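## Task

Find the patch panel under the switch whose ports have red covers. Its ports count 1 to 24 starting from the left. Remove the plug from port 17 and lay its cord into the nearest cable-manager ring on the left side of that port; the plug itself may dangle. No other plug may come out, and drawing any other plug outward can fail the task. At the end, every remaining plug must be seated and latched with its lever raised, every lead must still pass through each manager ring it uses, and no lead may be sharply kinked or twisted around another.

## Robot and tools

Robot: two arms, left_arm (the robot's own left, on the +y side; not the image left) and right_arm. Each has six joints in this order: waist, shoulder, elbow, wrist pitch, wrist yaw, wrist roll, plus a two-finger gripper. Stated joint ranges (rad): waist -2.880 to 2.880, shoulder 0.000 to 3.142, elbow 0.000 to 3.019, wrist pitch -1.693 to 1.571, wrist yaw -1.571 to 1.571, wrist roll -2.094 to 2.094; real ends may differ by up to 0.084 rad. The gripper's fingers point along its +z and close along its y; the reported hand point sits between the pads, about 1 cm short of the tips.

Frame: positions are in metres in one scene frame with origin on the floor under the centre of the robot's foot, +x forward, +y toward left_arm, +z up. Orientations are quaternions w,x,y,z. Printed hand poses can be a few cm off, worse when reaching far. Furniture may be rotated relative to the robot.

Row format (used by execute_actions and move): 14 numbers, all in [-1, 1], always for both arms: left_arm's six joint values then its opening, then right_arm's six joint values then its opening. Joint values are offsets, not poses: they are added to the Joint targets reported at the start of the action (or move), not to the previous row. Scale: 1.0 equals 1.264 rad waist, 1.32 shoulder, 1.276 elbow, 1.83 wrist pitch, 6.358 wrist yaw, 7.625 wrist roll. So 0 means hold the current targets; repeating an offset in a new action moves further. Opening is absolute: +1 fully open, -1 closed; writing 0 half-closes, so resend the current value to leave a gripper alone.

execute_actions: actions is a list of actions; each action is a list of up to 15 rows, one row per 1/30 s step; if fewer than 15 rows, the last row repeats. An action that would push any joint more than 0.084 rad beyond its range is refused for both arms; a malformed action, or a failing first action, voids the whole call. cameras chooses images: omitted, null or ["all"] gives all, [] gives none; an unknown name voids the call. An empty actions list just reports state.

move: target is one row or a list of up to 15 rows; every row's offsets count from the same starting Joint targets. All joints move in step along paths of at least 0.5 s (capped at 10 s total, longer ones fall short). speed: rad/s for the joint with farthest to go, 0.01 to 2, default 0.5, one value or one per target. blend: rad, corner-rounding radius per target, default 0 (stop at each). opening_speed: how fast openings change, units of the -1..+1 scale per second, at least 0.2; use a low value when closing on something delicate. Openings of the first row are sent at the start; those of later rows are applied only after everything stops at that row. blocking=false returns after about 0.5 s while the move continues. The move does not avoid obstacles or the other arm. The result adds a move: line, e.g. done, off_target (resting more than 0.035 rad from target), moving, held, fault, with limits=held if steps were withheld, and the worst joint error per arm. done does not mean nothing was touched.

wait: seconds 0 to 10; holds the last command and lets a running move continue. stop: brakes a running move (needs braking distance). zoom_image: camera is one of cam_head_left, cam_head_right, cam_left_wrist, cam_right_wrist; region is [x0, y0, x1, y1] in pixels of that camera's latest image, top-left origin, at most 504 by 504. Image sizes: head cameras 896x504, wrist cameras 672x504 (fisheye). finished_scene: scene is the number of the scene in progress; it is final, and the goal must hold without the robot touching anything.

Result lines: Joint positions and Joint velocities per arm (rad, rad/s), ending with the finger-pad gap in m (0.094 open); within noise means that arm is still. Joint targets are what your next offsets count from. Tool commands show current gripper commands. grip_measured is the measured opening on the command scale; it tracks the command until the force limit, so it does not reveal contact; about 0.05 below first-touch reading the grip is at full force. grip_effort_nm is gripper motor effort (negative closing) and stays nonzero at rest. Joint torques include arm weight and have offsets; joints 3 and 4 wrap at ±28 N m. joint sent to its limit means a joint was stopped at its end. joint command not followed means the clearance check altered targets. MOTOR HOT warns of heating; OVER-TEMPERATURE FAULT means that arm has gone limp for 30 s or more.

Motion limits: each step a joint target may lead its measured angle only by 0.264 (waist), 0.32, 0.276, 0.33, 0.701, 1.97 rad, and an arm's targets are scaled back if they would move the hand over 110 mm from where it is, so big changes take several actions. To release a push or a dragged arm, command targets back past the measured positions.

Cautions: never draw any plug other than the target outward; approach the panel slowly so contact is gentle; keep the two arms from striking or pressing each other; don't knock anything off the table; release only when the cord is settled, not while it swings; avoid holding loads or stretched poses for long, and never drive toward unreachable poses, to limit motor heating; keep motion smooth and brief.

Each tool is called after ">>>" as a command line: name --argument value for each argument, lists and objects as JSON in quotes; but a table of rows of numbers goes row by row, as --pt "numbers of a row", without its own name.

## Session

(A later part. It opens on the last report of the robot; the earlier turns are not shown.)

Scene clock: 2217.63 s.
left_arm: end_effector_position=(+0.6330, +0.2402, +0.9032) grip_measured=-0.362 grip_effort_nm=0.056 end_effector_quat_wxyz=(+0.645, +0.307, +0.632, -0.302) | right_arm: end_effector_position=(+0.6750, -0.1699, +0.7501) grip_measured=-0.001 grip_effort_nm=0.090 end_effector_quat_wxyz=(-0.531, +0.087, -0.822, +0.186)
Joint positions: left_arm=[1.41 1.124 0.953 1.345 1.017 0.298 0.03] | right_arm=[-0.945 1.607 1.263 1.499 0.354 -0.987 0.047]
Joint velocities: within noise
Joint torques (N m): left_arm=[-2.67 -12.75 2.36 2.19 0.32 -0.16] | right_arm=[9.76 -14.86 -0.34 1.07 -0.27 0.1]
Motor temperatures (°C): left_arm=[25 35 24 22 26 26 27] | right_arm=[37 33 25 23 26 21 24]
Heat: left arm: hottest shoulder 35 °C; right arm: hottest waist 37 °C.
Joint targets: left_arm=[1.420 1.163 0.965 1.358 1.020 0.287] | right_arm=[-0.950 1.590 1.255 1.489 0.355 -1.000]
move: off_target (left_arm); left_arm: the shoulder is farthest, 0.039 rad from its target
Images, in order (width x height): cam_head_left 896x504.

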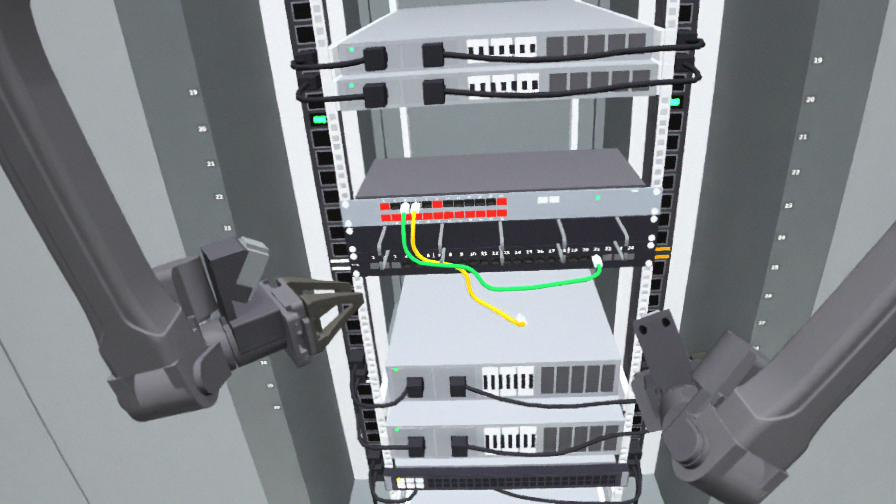

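>>> move --target '[-0.4692,0.4826,0.5572,-0.0831,-0.1178,-0.1465,-0.36, 0,0,0,0,0,0,0]' --speed 0.5

>>> zoom_image --camera "cam_left_wrist" --region '[230, 100, 430, 400]'

Scene clock: 2232.83 s.
left_arm: end_effector_position=(+0.7665, -0.0094, +0.7940) grip_measured=-0.362 grip_effort_nm=0.051 end_effector_quat_wxyz=(+0.405, -0.408, +0.579, -0.578) | right_arm: end_effector_position=(+0.6750, -0.1699, +0.7501) grip_measured=-0.001 grip_effort_nm=0.095 end_effector_quat_wxyz=(-0.531, +0.087, -0.822, +0.186)
Joint positions: left_arm=[0.839 1.772 1.661 1.214 0.275 -0.816 0.03] | right_arm=[-0.945 1.607 1.263 1.499 0.354 -0.987 0.047]
Joint velocities: within noise
Joint torques (N m): left_arm=[-15.44 -12.04 3.26 1.09 0.32 -0.1] | right_arm=[9.41 -14.86 -0.31 1.07 -0.28 0.1]
Motor temperatures (°C): left_arm=[25 35 24 22 26 26 27] | right_arm=[36 33 25 23 26 21 24]
Heat: left arm: hottest shoulder 35 °C; right arm: hottest waist 36 °C.
Joint targets: left_arm=[0.828 1.800 1.676 1.206 0.271 -0.830] | right_arm=[-0.950 1.590 1.255 1.489 0.355 -1.000]
move: done

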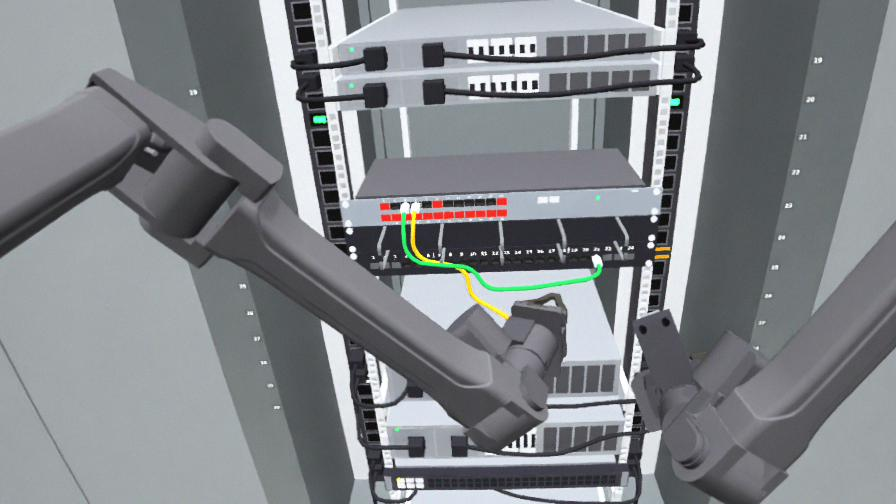

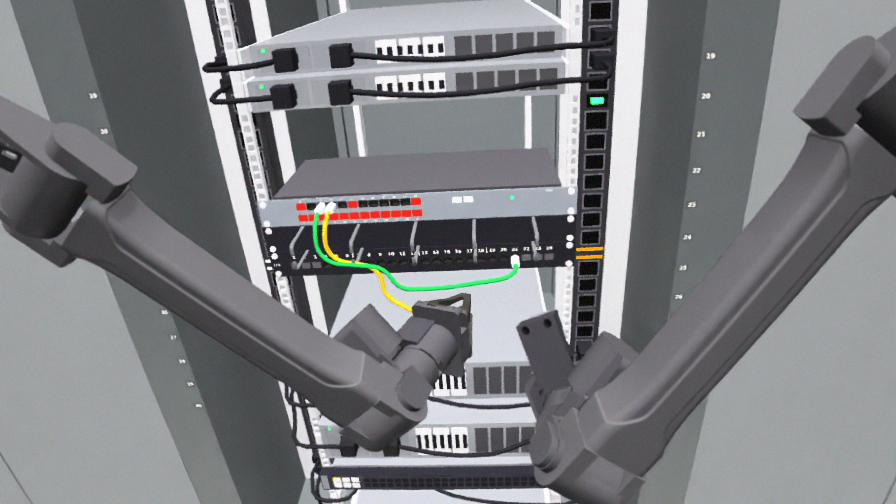

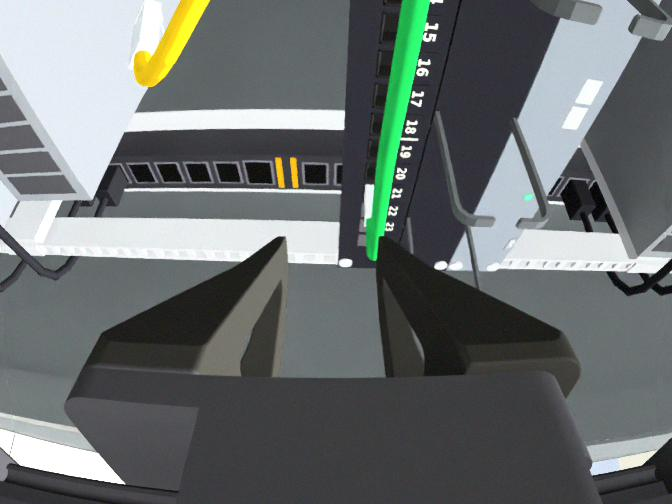

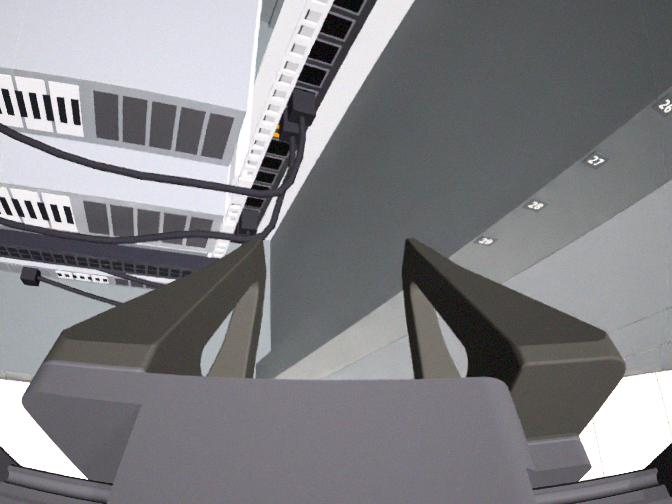

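Scaled by 1.680 from the camera's 672x504 image, which has a finer 960x720 frame.

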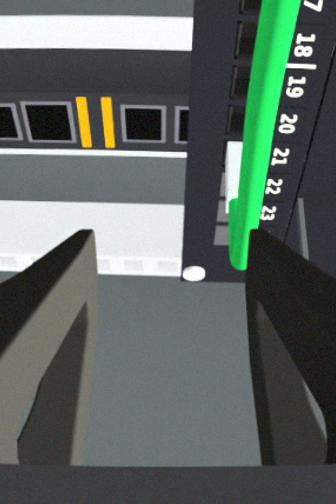

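>>> move --target '[-0.0348,-0.0492,0.0807,-0.0645,0,0.0092,-0.36, 0,0,0,0,0,0,0]' --speed 0.15 --cameras '["cam_left_wrist","cam_head_left"]'

>>> zoom_image --camera "cam_left_wrist" --region '[230, 100, 430, 400]'

Scene clock: 2274.93 s.
left_arm: end_effector_position=(+0.8160, -0.0112, +0.8260) grip_measured=-0.362 grip_effort_nm=0.051 end_effector_quat_wxyz=(+0.415, -0.399, +0.575, -0.582) | right_arm: end_effector_position=(+0.6750, -0.1699, +0.7501) grip_measured=-0.001 grip_effort_nm=0.090 end_effector_quat_wxyz=(-0.531, +0.087, -0.822, +0.186)
Joint positions: left_arm=[0.802 1.747 1.762 1.097 0.274 -0.773 0.03] | right_arm=[-0.945 1.607 1.263 1.499 0.354 -0.987 0.047]
Joint velocities: within noise
Joint torques (N m): left_arm=[-16.38 -15.27 4.18 1.05 0.36 0.15] | right_arm=[9.64 -15.15 -0.29 1.05 -0.28 0.1]
Motor temperatures (°C): left_arm=[27 35 24 22 26 26 27] | right_arm=[35 34 25 23 25 21 24]
Heat: left arm: hottest shoulder 35 °C; right arm: hottest waist 35 °C.
Joint targets: left_arm=[0.783 1.735 1.779 1.088 0.271 -0.760] | right_arm=[-0.950 1.590 1.255 1.489 0.355 -1.000]
move: done
Images, in order (width x height): cam_head_left 896x504, cam_left_wrist 672x504.

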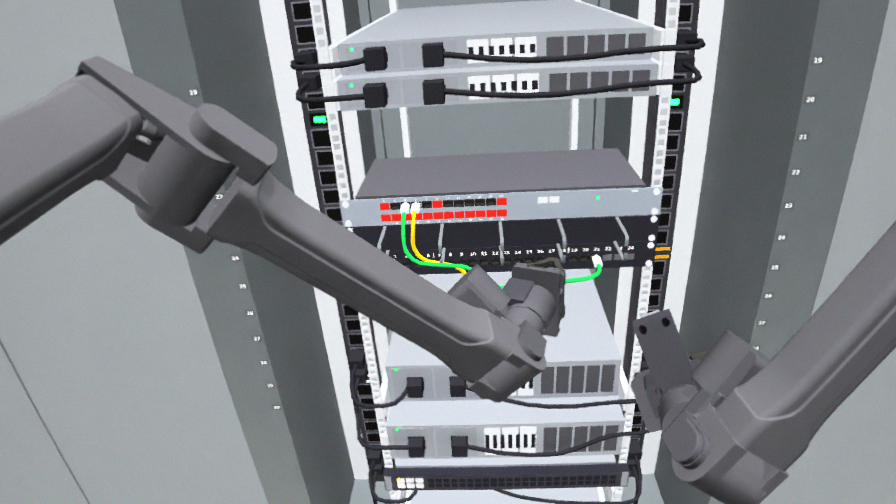

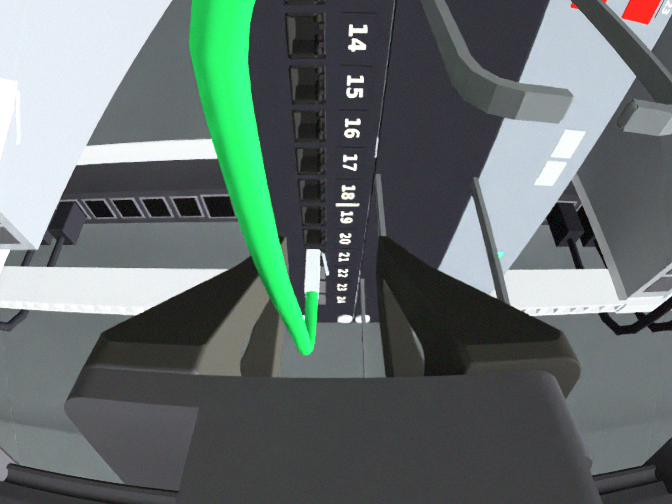

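Scaled by 1.680 from the camera's 672x504 image, which has a finer 960x720 frame.

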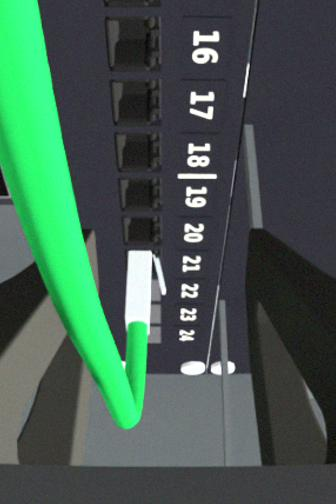

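>>> move --target '[0.0562,-0.0106,-0.094,0.0563,0,-0.0076,-0.36, 0,0,0,0,0,0,0]' --speed 0.15 --cameras '["cam_left_wrist"]'

Scene clock: 2305.33 s.
left_arm: end_effector_position=(+0.7827, -0.0053, +0.8110) grip_measured=-0.362 grip_effort_nm=0.051 end_effector_quat_wxyz=(+0.407, -0.406, +0.577, -0.580) | right_arm: end_effector_position=(+0.6750, -0.1699, +0.7501) grip_measured=-0.001 grip_effort_nm=0.090 end_effector_quat_wxyz=(-0.531, +0.088, -0.822, +0.186)
Joint positions: left_arm=[0.826 1.74 1.666 1.178 0.274 -0.804 0.03] | right_arm=[-0.945 1.607 1.263 1.499 0.354 -0.988 0.047]
Joint velocities: within noise
Joint torques (N m): left_arm=[-11.75 -15.38 1.88 1.92 0.36 -0.1] | right_arm=[9.64 -14.92 -0.21 1.05 -0.29 0.08]
Motor temperatures (°C): left_arm=[28 35 25 22 26 26 27] | right_arm=[34 34 25 23 25 21 23]
Heat: left arm: hottest shoulder 35 °C; right arm: hottest waist 34 °C.
Joint targets: left_arm=[0.855 1.721 1.659 1.191 0.270 -0.818] | right_arm=[-0.950 1.590 1.255 1.489 0.355 -1.001]
move: done
Images, in order (width x height): cam_left_wrist 672x504.

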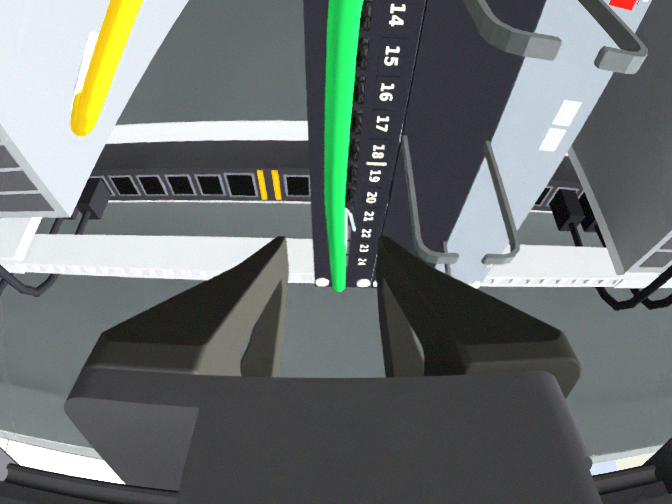

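>>> move --target '[-0.0522,0.0742,0.1442,-0.071,0,0.006,-0.36, 0,0,0,0,0,0,0]' --speed 0.15 --cameras '["cam_left_wrist"]'

Scene clock: 2314.07 s.
left_arm: end_effector_position=(+0.8215, -0.0189, +0.8140) grip_measured=-0.362 grip_effort_nm=0.051 end_effector_quat_wxyz=(+0.410, -0.403, +0.575, -0.583) | right_arm: end_effector_position=(+0.6750, -0.1699, +0.7501) grip_measured=-0.001 grip_effort_nm=0.095 end_effector_quat_wxyz=(-0.531, +0.088, -0.822, +0.186)
Joint positions: left_arm=[0.806 1.785 1.822 1.07 0.274 -0.785 0.03] | right_arm=[-0.945 1.607 1.263 1.499 0.354 -0.988 0.047]
Joint velocities: within noise
Joint torques (N m): left_arm=[-16.62 -12.16 4.57 1.01 0.37 0.13] | right_arm=[9.7 -15.15 -0.29 1.07 -0.3 0.1]
Motor temperatures (°C): left_arm=[28 36 25 22 26 26 27] | right_arm=[34 34 25 23 25 21 23]
Heat: left arm: hottest shoulder 36 °C; right arm: hottest waist 34 °C.
Joint targets: left_arm=[0.789 1.819 1.843 1.061 0.270 -0.772] | right_arm=[-0.950 1.590 1.255 1.489 0.355 -1.001]
move: done
Images, in order (width x height): cam_left_wrist 672x504.

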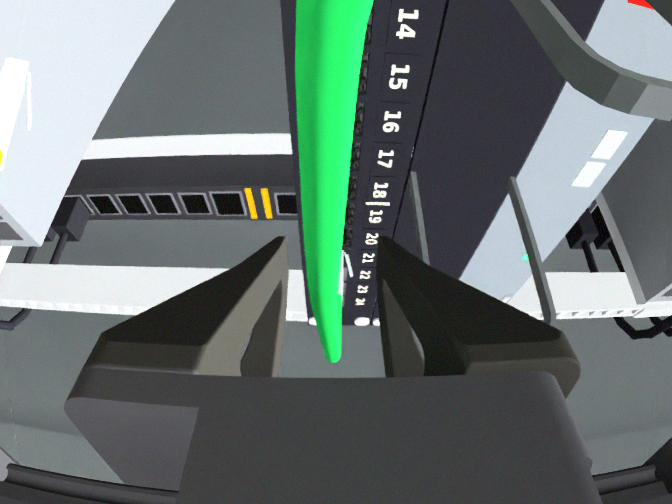

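>>> move --target '[0,0,0,0,0,0,-0.95, 0,0,0,0,0,0,0]' --opening_speed 0.3 --cameras '["cam_left_wrist","cam_head_left"]'

>>> zoom_image --camera "cam_left_wrist" --region '[230, 100, 430, 400]'

Scene clock: 2322.27 s.
left_arm: end_effector_position=(+0.8215, -0.0190, +0.8139) grip_measured=-0.935 grip_effort_nm=-1.028 end_effector_quat_wxyz=(+0.410, -0.402, +0.576, -0.582) | right_arm: end_effector_position=(+0.6750, -0.1699, +0.7501) grip_measured=-0.001 grip_effort_nm=0.090 end_effector_quat_wxyz=(-0.531, +0.088, -0.822, +0.186)
Joint positions: left_arm=[0.806 1.785 1.822 1.069 0.274 -0.784 0.003] | right_arm=[-0.945 1.607 1.263 1.499 0.354 -0.988 0.047]
Joint velocities: within noise
Joint torques (N m): left_arm=[-16.79 -12.22 4.56 1.09 0.37 0.12] | right_arm=[9.58 -14.97 -0.34 1.03 -0.27 0.11]
Motor temperatures (°C): left_arm=[28 35 25 22 26 26 27] | right_arm=[34 34 25 23 25 21 23]
Heat: left arm: hottest shoulder 35 °C; right arm: hottest waist 34 °C.
Joint targets: left_arm=[0.789 1.819 1.843 1.061 0.270 -0.772] | right_arm=[-0.950 1.590 1.255 1.489 0.355 -1.001]
move: done
Images, in order (width x height): cam_head_left 896x504, cam_left_wrist 672x504.

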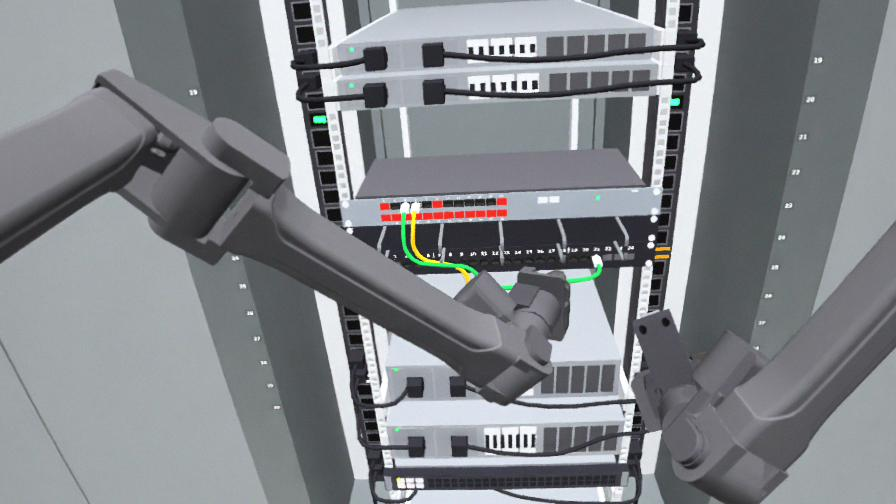

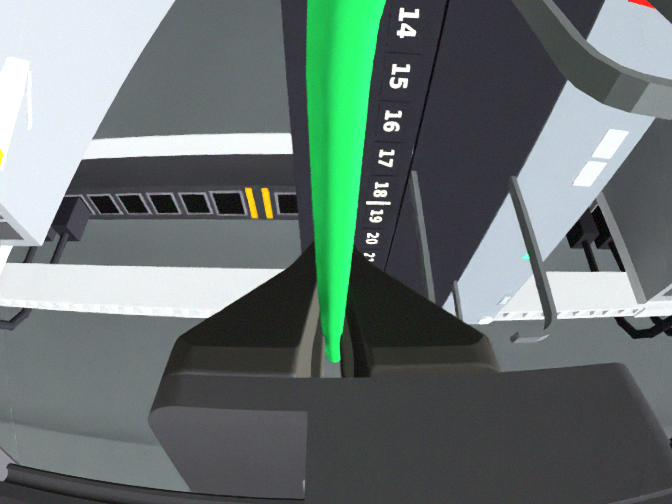

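Scaled by 1.680 from the camera's 672x504 image, which has a finer 960x720 frame.

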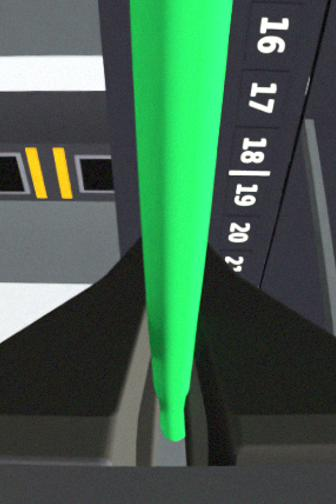

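>>> move --pt "0 0 0 0 0 0 -0.36 0 0 0 0 0 0 0" --pt "0 -0.064 -0.145 0.071 0 0 -0.36 0 0 0 0 0 0 0" --pt "0.0997 -0.1492 -0.2759 0.1164 0.0033 -0.0136 -0.36 0 0 0 0 0 0 0" --speed 0.2 --blend '[0,0.05,0]' --cameras '["cam_left_wrist"]'

Scene clock: 2452.23 s.
left_arm: end_effector_position=(+0.7598, +0.0458, +0.8155) grip_measured=-0.362 grip_effort_nm=0.056 end_effector_quat_wxyz=(+0.408, -0.410, +0.578, -0.575) | right_arm: end_effector_position=(+0.6750, -0.1699, +0.7501) grip_measured=-0.001 grip_effort_nm=0.090 end_effector_quat_wxyz=(-0.531, +0.088, -0.822, +0.186)
Joint positions: left_arm=[0.889 1.639 1.498 1.261 0.288 -0.862 0.03] | right_arm=[-0.945 1.607 1.263 1.499 0.354 -0.988 0.047]
Joint velocities: within noise
Joint torques (N m): left_arm=[-10.05 -15.38 1.42 2.07 0.56 -0.08] | right_arm=[9.52 -14.86 -0.34 1.02 -0.27 0.11]
Motor temperatures (°C): left_arm=[29 34 25 22 26 26 30] | right_arm=[33 35 25 23 25 21 23]
Heat: left arm: hottest shoulder 34 °C; right arm: hottest shoulder 35 °C.
Joint targets: left_arm=[0.915 1.622 1.491 1.274 0.291 -0.876] | right_arm=[-0.950 1.590 1.255 1.489 0.355 -1.001]
move: done
Images, in order (width x height): cam_left_wrist 672x504.

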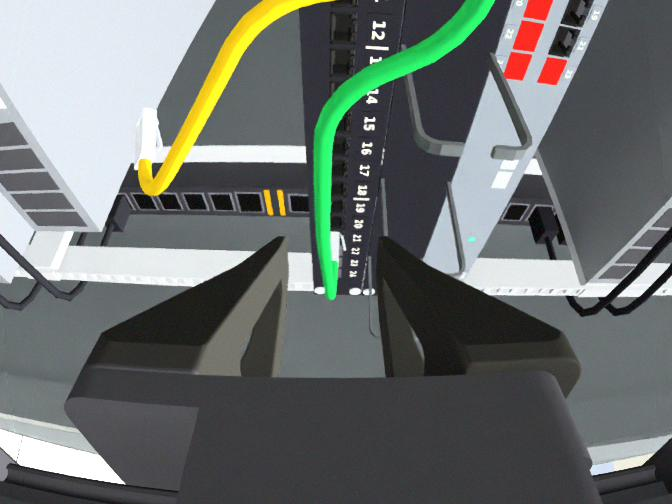

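>>> move --target '[-0.0541,0.0636,0.1309,-0.0792,-0.0013,0.0066,-0.36, 0,0,0,0,0,0,0]' --speed 0.15 --cameras '["cam_left_wrist"]'

Scene clock: 2487.27 s.
left_arm: end_effector_position=(+0.7988, +0.0288, +0.8172) grip_measured=-0.362 grip_effort_nm=0.061 end_effector_quat_wxyz=(+0.403, -0.408, +0.580, -0.578) | right_arm: end_effector_position=(+0.6750, -0.1699, +0.7501) grip_measured=-0.001 grip_effort_nm=0.095 end_effector_quat_wxyz=(-0.531, +0.088, -0.822, +0.186)
Joint positions: left_arm=[0.863 1.672 1.637 1.138 0.287 -0.839 0.03] | right_arm=[-0.945 1.607 1.263 1.499 0.354 -0.988 0.047]
Joint velocities: within noise
Joint torques (N m): left_arm=[-14.62 -12.4 4.18 1.07 0.32 0.14] | right_arm=[9.82 -14.97 -0.28 1.03 -0.28 0.11]
Motor temperatures (°C): left_arm=[28 35 25 22 26 26 29] | right_arm=[33 35 25 23 25 21 23]
Heat: left arm: hottest shoulder 35 °C; right arm: hottest shoulder 35 °C.
Joint targets: left_arm=[0.846 1.706 1.658 1.129 0.283 -0.826] | right_arm=[-0.950 1.590 1.255 1.489 0.355 -1.001]
move: done
Images, in order (width x height): cam_left_wrist 672x504.

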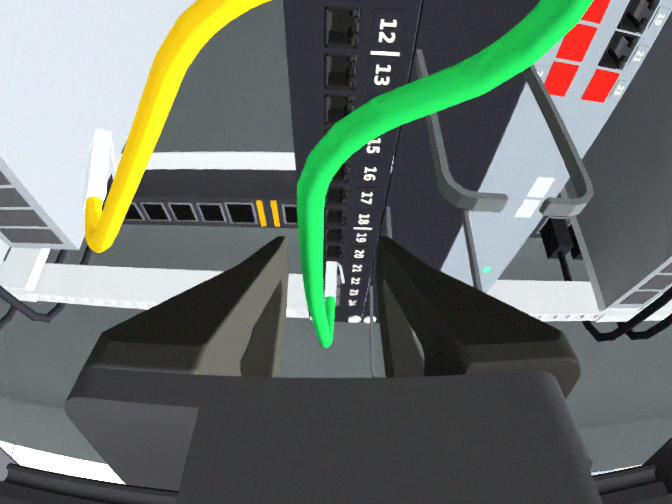

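>>> move --target '[0,0,0,0,0,0,-0.95, 0,0,0,0,0,0,0]' --opening_speed 0.3 --cameras '["cam_left_wrist"]'

Scene clock: 2496.83 s.
left_arm: end_effector_position=(+0.7987, +0.0286, +0.8169) grip_measured=-0.901 grip_effort_nm=-1.028 end_effector_quat_wxyz=(+0.403, -0.407, +0.581, -0.578) | right_arm: end_effector_position=(+0.6750, -0.1699, +0.7501) grip_measured=-0.001 grip_effort_nm=0.095 end_effector_quat_wxyz=(-0.531, +0.088, -0.822, +0.186)
Joint positions: left_arm=[0.863 1.672 1.637 1.137 0.287 -0.837 0.005] | right_arm=[-0.945 1.607 1.263 1.499 0.354 -0.988 0.047]
Joint velocities: within noise
Joint torques (N m): left_arm=[-14.74 -12.51 4.21 1.17 0.33 0.13] | right_arm=[9.52 -14.97 -0.23 1.06 -0.29 0.1]
Motor temperatures (°C): left_arm=[28 35 25 22 26 26 29] | right_arm=[33 35 25 23 25 21 23]
Heat: left arm: hottest shoulder 35 °C; right arm: hottest shoulder 35 °C.
Joint targets: left_arm=[0.846 1.706 1.658 1.129 0.283 -0.826] | right_arm=[-0.950 1.590 1.255 1.489 0.355 -1.001]
move: done
Images, in order (width x height): cam_left_wrist 672x504.

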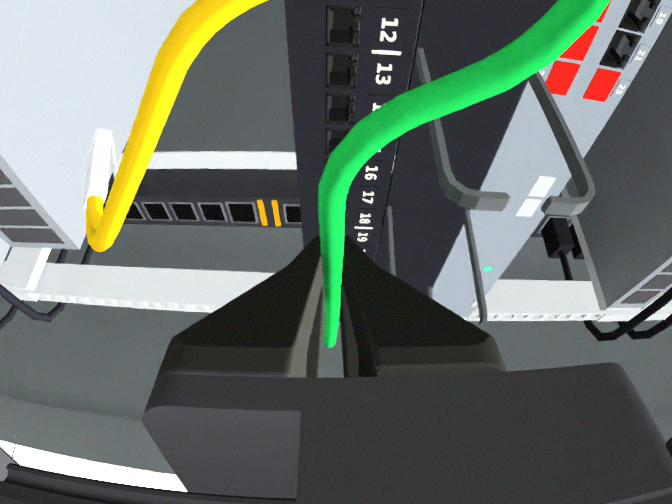

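>>> move --pt "0 -0.042 -0.09 0.05 0 0 -1 0 0 0 0 0 0 0" --pt "-0.1432 -0.2311 -0.2751 0.0322 -0.0137 0.0215 -1 0 0 0 0 0 0 0" --speed 0.2 --blend '[0.03,0]' --cameras '["cam_left_wrist","cam_head_right","cam_head_left"]'

>>> zoom_image --camera "cam_head_right" --region '[280, 190, 560, 350]'

Scene clock: 2515.77 s.
left_arm: end_effector_position=(+0.7556, -0.0076, +0.8761) grip_measured=-0.902 grip_effort_nm=-1.057 end_effector_quat_wxyz=(+0.377, -0.410, +0.626, -0.546) | right_arm: end_effector_position=(+0.6750, -0.1699, +0.7501) grip_measured=-0.001 grip_effort_nm=0.090 end_effector_quat_wxyz=(-0.531, +0.088, -0.822, +0.186)
Joint positions: left_arm=[0.717 1.542 1.41 1.1 0.155 -0.655 0.005] | right_arm=[-0.945 1.607 1.263 1.499 0.354 -0.988 0.047]
Joint velocities: within noise
Joint torques (N m): left_arm=[-17.79 -22.48 -5.68 5 2.08 -0.04] | right_arm=[9.58 -14.97 -0.25 1.03 -0.28 0.09]
Motor temperatures (°C): left_arm=[28 35 25 22 27 26 30] | right_arm=[33 35 25 23 25 21 23]
Heat: left arm: hottest shoulder 35 °C; right arm: hottest shoulder 35 °C.
Joint targets: left_arm=[0.665 1.401 1.307 1.188 0.196 -0.662] | right_arm=[-0.950 1.590 1.255 1.489 0.355 -1.001]
move: off_target (left_arm); left_arm: the shoulder is farthest, 0.141 rad from its target
Images, in order (width x height): cam_head_left 896x504, cam_head_right 896x504, cam_left_wrist 672x504.

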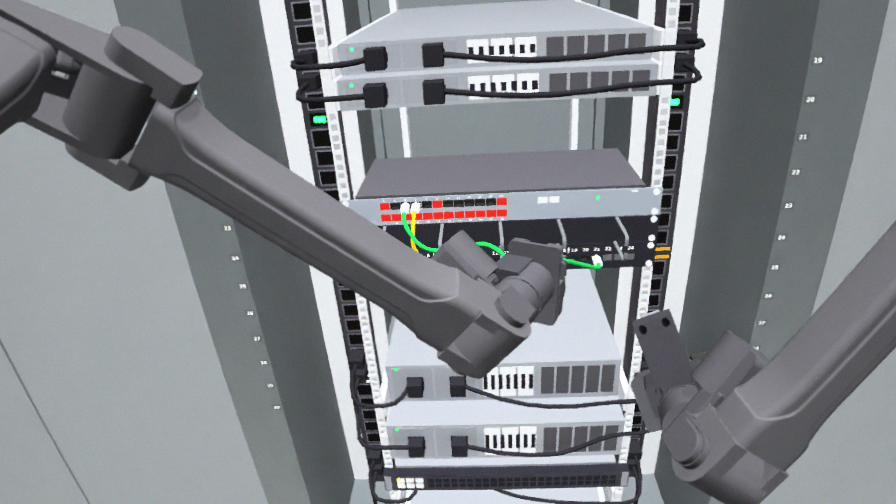

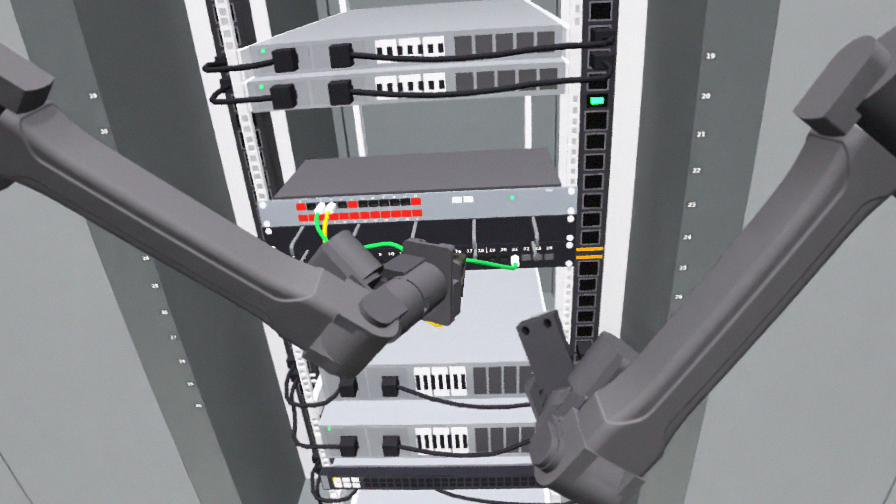

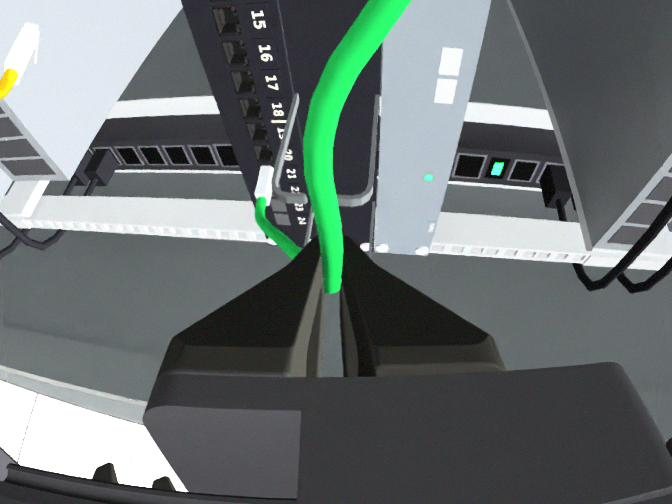

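Scaled by 1.800 from the camera's 896x504 image, which has a finer 1280x720 frame.

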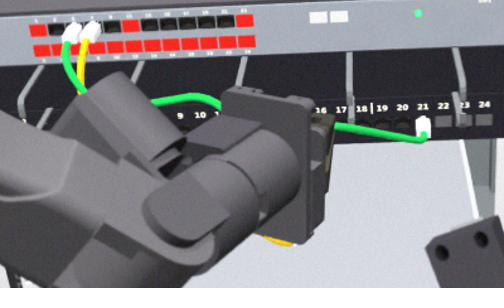

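>>> move --target '[0.1147,0.1735,0.1826,-0.0383,0.0046,-0.0129,-1, 0,0,0,0,0,0,0]' --speed 0.3 --cameras '["cam_left_wrist"]'

>>> move --target '[0,0,0,0,0,0,-0.3, 0,0,0,0,0,0,0]' --opening_speed 0.6 --cameras '["cam_left_wrist"]'

Scene clock: 2527.10 s.
left_arm: end_effector_position=(+0.7829, +0.0135, +0.8507) grip_measured=-0.902 grip_effort_nm=-1.062 end_effector_quat_wxyz=(+0.392, -0.412, +0.602, -0.561) | right_arm: end_effector_position=(+0.6750, -0.1699, +0.7501) grip_measured=-0.001 grip_effort_nm=0.090 end_effector_quat_wxyz=(-0.531, +0.088, -0.822, +0.186)
Joint positions: left_arm=[0.789 1.592 1.519 1.11 0.219 -0.746 0.005] | right_arm=[-0.945 1.607 1.263 1.499 0.354 -0.988 0.047]
Joint velocities: within noise
Joint torques (N m): left_arm=[-11.4 -11.11 3.86 1.69 0.76 -0.11] | right_arm=[9.47 -14.97 -0.28 1.07 -0.28 0.07]
Motor temperatures (°C): left_arm=[29 35 26 22 30 26 30] | right_arm=[33 35 25 23 25 21 23]
Heat: left arm: hottest shoulder 35 °C; right arm: hottest shoulder 35 °C.
Joint targets: left_arm=[0.810 1.630 1.540 1.118 0.225 -0.760] | right_arm=[-0.950 1.590 1.255 1.489 0.355 -1.001]
move: off_target (left_arm); left_arm: the shoulder is farthest, 0.038 rad from its target
Images, in order (width x height): cam_left_wrist 672x504.

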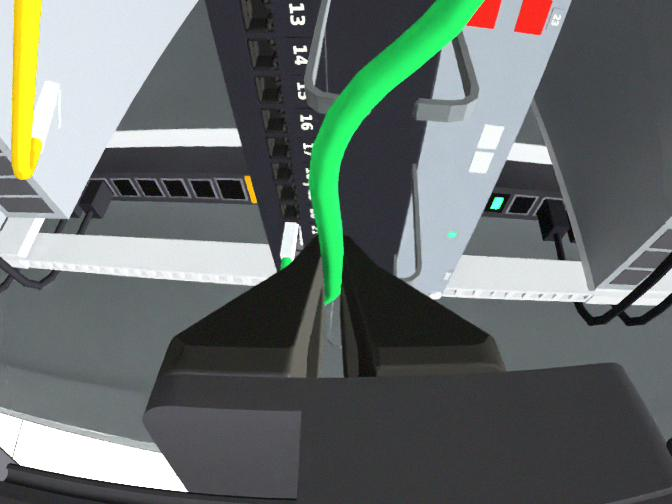

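Scene clock: 2528.63 s.
left_arm: end_effector_position=(+0.7832, +0.0128, +0.8504) grip_measured=-0.302 grip_effort_nm=0.051 end_effector_quat_wxyz=(+0.392, -0.412, +0.601, -0.562) | right_arm: end_effector_position=(+0.6750, -0.1699, +0.7501) grip_measured=-0.001 grip_effort_nm=0.095 end_effector_quat_wxyz=(-0.531, +0.088, -0.822, +0.186)
Joint positions: left_arm=[0.789 1.595 1.522 1.11 0.22 -0.747 0.033] | right_arm=[-0.945 1.607 1.263 1.499 0.354 -0.988 0.047]
Joint velocities: within noise
Joint torques (N m): left_arm=[-11.52 -11.16 3.62 1.66 0.69 -0.09] | right_arm=[9.41 -14.92 -0.25 1.05 -0.29 0.08]
Motor temperatures (°C): left_arm=[29 35 26 22 30 26 30] | right_arm=[33 35 25 23 25 21 23]
Heat: left arm: hottest shoulder 35 °C; right arm: hottest shoulder 35 °C.
Joint targets: left_arm=[0.810 1.630 1.540 1.118 0.225 -0.760] | right_arm=[-0.950 1.590 1.255 1.489 0.355 -1.001]
move: done
Images, in order (width x height): cam_left_wrist 672x504.

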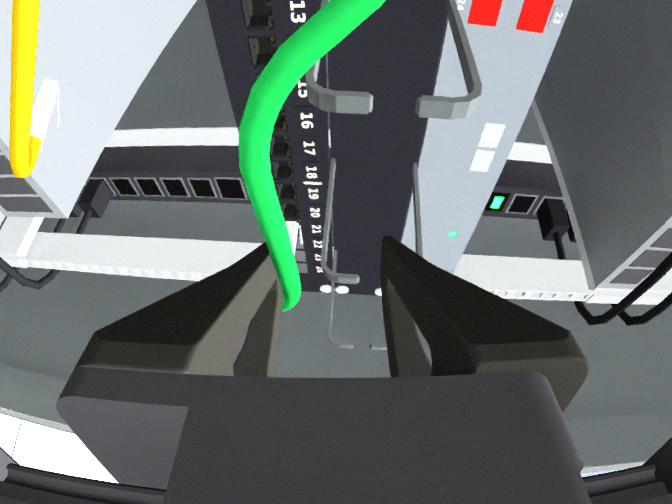

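>>> move --target '[0.1131,-0.0909,-0.058,0.0432,0.0137,-0.0198,-0.3, 0,0,0,0,0,0,0]' --speed 0.15 --cameras '["cam_left_wrist"]'

Scene clock: 2548.20 s.
left_arm: end_effector_position=(+0.7915, +0.0929, +0.8428) grip_measured=-0.302 grip_effort_nm=0.056 end_effector_quat_wxyz=(+0.409, -0.408, +0.578, -0.576) | right_arm: end_effector_position=(+0.6750, -0.1699, +0.7501) grip_measured=-0.001 grip_effort_nm=0.095 end_effector_quat_wxyz=(-0.531, +0.088, -0.822, +0.186)
Joint positions: left_arm=[0.929 1.523 1.473 1.183 0.309 -0.897 0.033] | right_arm=[-0.945 1.607 1.263 1.499 0.354 -0.988 0.047]
Joint velocities: within noise
Joint torques (N m): left_arm=[-8.53 -16.44 2.1 2.14 0.56 -0.1] | right_arm=[9.58 -15.15 -0.36 1.07 -0.3 0.1]
Motor temperatures (°C): left_arm=[28 37 25 22 29 26 29] | right_arm=[33 35 25 23 25 21 23]
Heat: left arm: hottest shoulder 37 °C; right arm: hottest shoulder 35 °C.
Joint targets: left_arm=[0.953 1.510 1.466 1.197 0.312 -0.911] | right_arm=[-0.950 1.590 1.255 1.489 0.355 -1.001]
move: done
Images, in order (width x height): cam_left_wrist 672x504.

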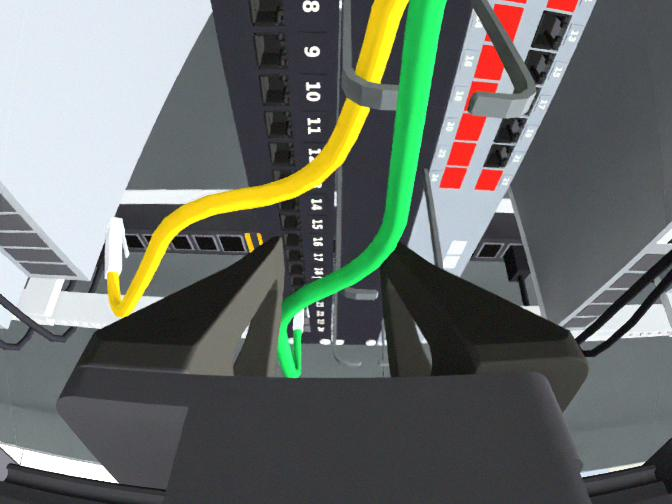

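>>> move --target '[0,0,0,0,0,0,-1, 0,0,0,0,0,0,0]' --opening_speed 0.4 --cameras '["cam_left_wrist"]'

Scene clock: 2556.87 s.
left_arm: end_effector_position=(+0.7933, +0.0952, +0.8459) grip_measured=-0.900 grip_effort_nm=-1.043 end_effector_quat_wxyz=(+0.413, -0.408, +0.575, -0.576) | right_arm: end_effector_position=(+0.6750, -0.1699, +0.7501) grip_measured=-0.001 grip_effort_nm=0.090 end_effector_quat_wxyz=(-0.531, +0.088, -0.822, +0.186)
Joint positions: left_arm=[0.929 1.52 1.473 1.189 0.309 -0.898 0.005] | right_arm=[-0.945 1.607 1.263 1.499 0.354 -0.988 0.047]
Joint velocities: within noise
Joint torques (N m): left_arm=[-8.47 -16.09 2.09 1.92 0.55 -0.09] | right_arm=[9.35 -15.27 -0.24 1.1 -0.29 0.09]
Motor temperatures (°C): left_arm=[28 36 25 22 28 26 29] | right_arm=[33 35 25 23 25 21 23]
Heat: left arm: hottest shoulder 36 °C; right arm: hottest shoulder 35 °C.
Joint targets: left_arm=[0.953 1.510 1.466 1.197 0.312 -0.911] | right_arm=[-0.950 1.590 1.255 1.489 0.355 -1.001]
move: done
Images, in order (width x height): cam_left_wrist 672x504.

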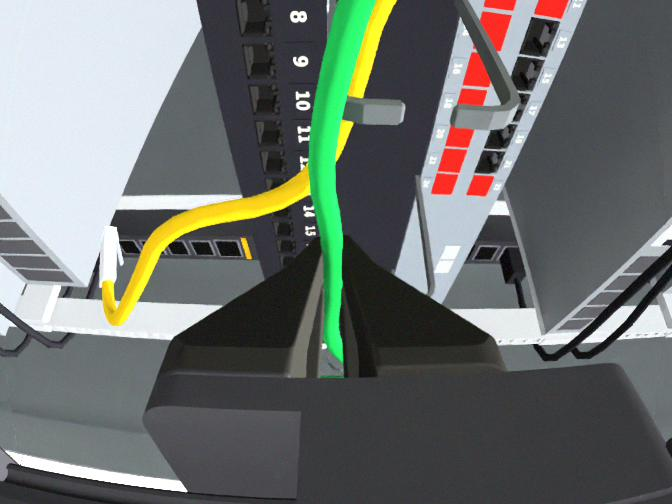

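>>> move --target '[-0.1384,-0.2136,-0.1583,-0.1869,0.0192,0.0283,-1, 0,0,0,0,0,0,0]' --speed 0.15

>>> zoom_image --camera "cam_head_right" --region '[280, 190, 560, 350]'

Scene clock: 2578.30 s.
left_arm: end_effector_position=(+0.7636, +0.0626, +0.9242) grip_measured=-0.901 grip_effort_nm=-1.062 end_effector_quat_wxyz=(+0.322, -0.332, +0.647, -0.606) | right_arm: end_effector_position=(+0.6750, -0.1699, +0.7501) grip_measured=-0.001 grip_effort_nm=0.085 end_effector_quat_wxyz=(-0.531, +0.088, -0.822, +0.186)
Joint positions: left_arm=[0.819 1.277 1.28 0.854 0.407 -0.693 0.005] | right_arm=[-0.945 1.607 1.263 1.499 0.354 -0.988 0.047]
Joint velocities: within noise
Joint torques (N m): left_arm=[-13.1 -17.2 1.61 1.36 1.58 0.05] | right_arm=[9.58 -15.15 -0.34 1.01 -0.29 0.1]
Motor temperatures (°C): left_arm=[28 37 25 22 28 26 30] | right_arm=[33 35 25 23 25 21 23]
Heat: left arm: hottest shoulder 37 °C; right arm: hottest shoulder 35 °C.
Joint targets: left_arm=[0.778 1.228 1.264 0.855 0.435 -0.695] | right_arm=[-0.950 1.590 1.255 1.489 0.355 -1.001]
move: off_target (left_arm); left_arm: the shoulder is farthest, 0.049 rad from its target

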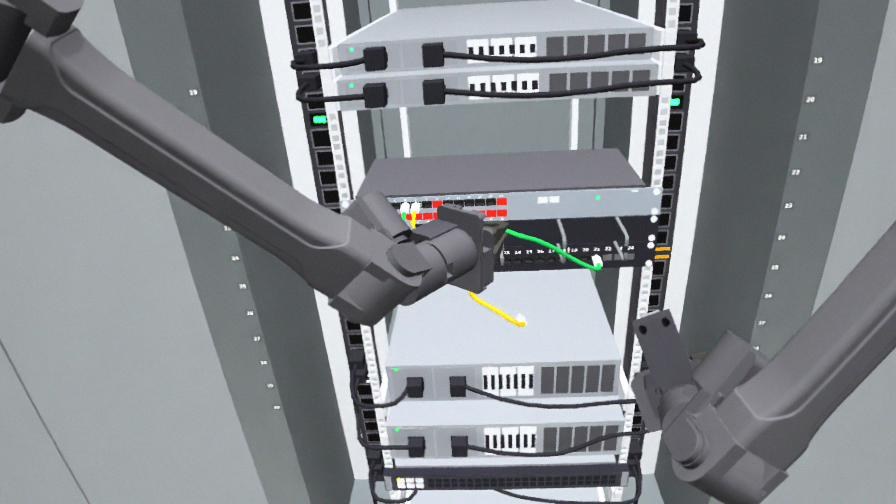

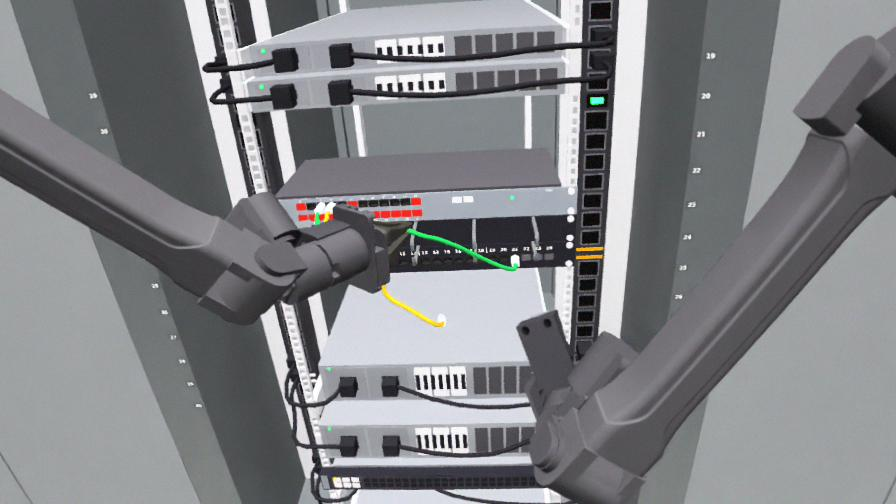

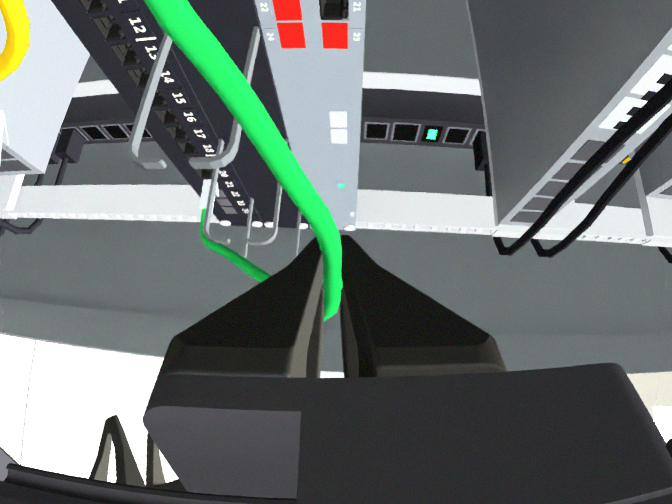

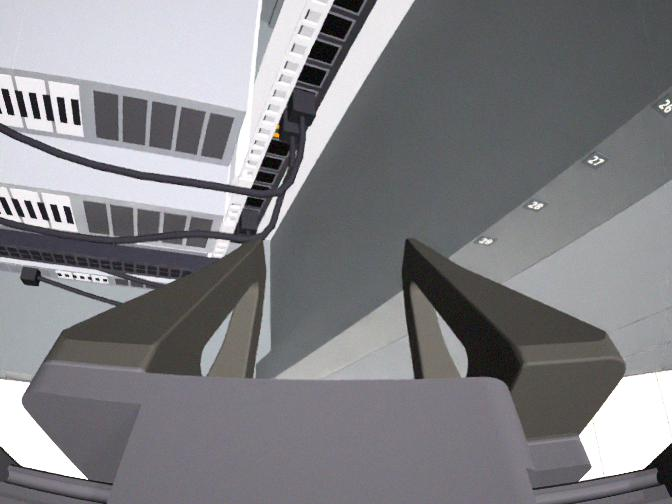

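Scaled by 1.800 from the camera's 896x504 image, which has a finer 1280x720 frame.

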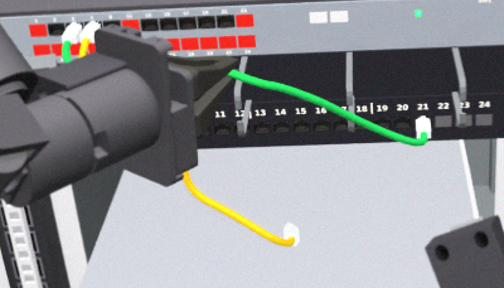

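>>> execute_actions --actions '[]'

Scene clock: 2624.90 s.
left_arm: end_effector_position=(+0.7635, +0.0626, +0.9241) grip_measured=-0.901 grip_effort_nm=-1.062 end_effector_quat_wxyz=(+0.322, -0.332, +0.647, -0.606) | right_arm: end_effector_position=(+0.6750, -0.1699, +0.7501) grip_measured=-0.001 grip_effort_nm=0.090 end_effector_quat_wxyz=(-0.531, +0.088, -0.822, +0.186)
Joint positions: left_arm=[0.819 1.277 1.279 0.853 0.407 -0.692 0.005] | right_arm=[-0.945 1.607 1.263 1.499 0.354 -0.988 0.047]
Joint velocities: within noise
Joint torques (N m): left_arm=[-13.1 -17.26 1.61 1.43 1.58 -0.01] | right_arm=[9.47 -14.68 -0.34 1.01 -0.29 0.11]
Motor temperatures (°C): left_arm=[28 41 24 22 33 26 31] | right_arm=[33 35 25 23 25 21 23]
Heat: left arm: hottest shoulder 41 °C; right arm: hottest shoulder 35 °C.
Joint targets: left_arm=[0.778 1.228 1.264 0.855 0.435 -0.695] | right_arm=[-0.950 1.590 1.255 1.489 0.355 -1.001]
Tool commands: left_gripper/opening=-1.0 right_gripper/opening=+0.0

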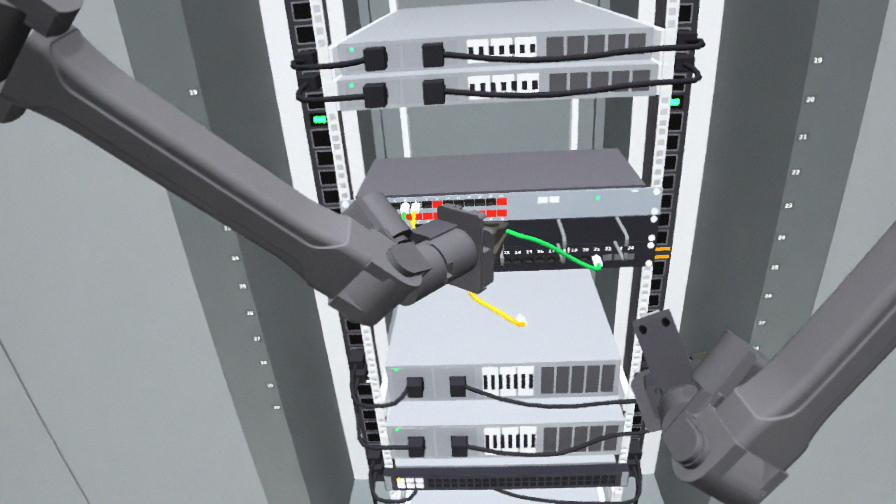

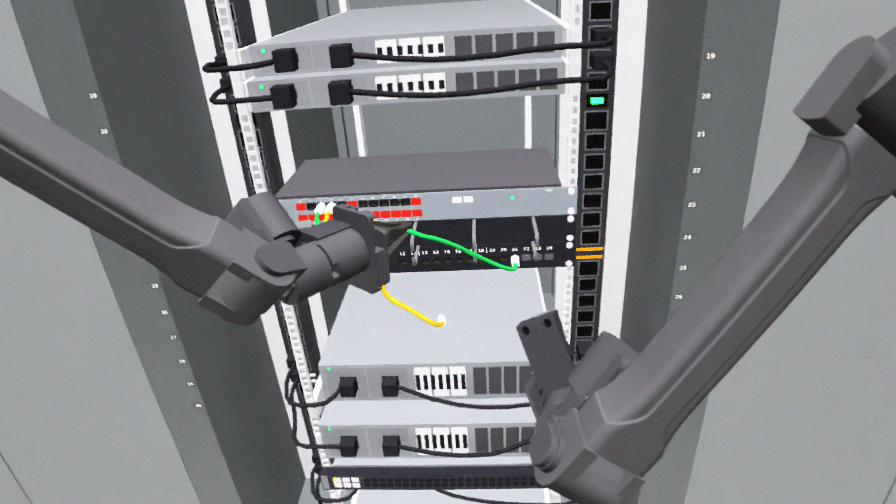

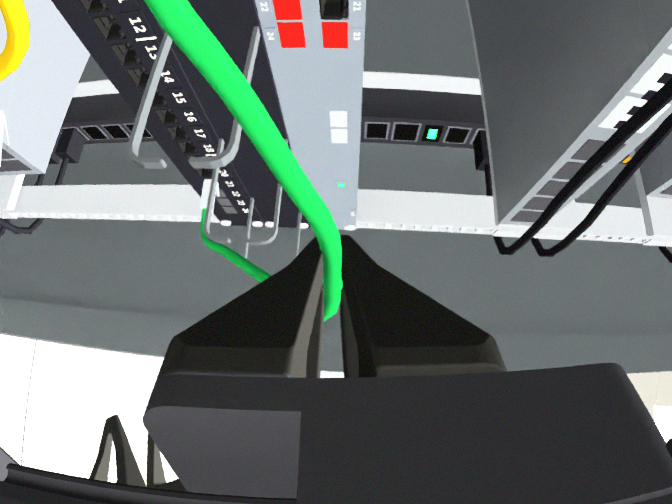

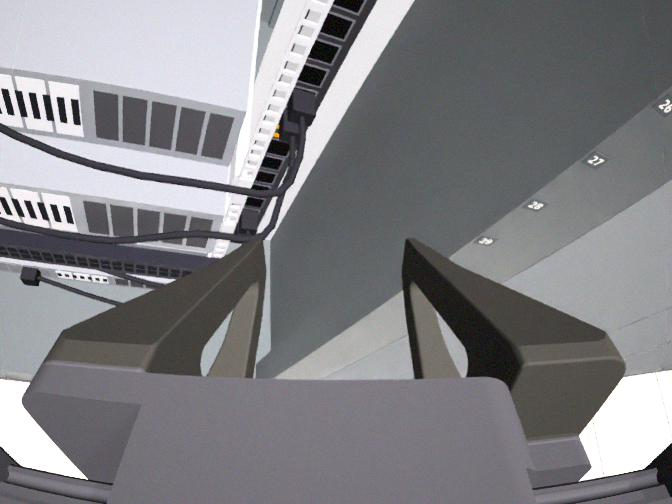

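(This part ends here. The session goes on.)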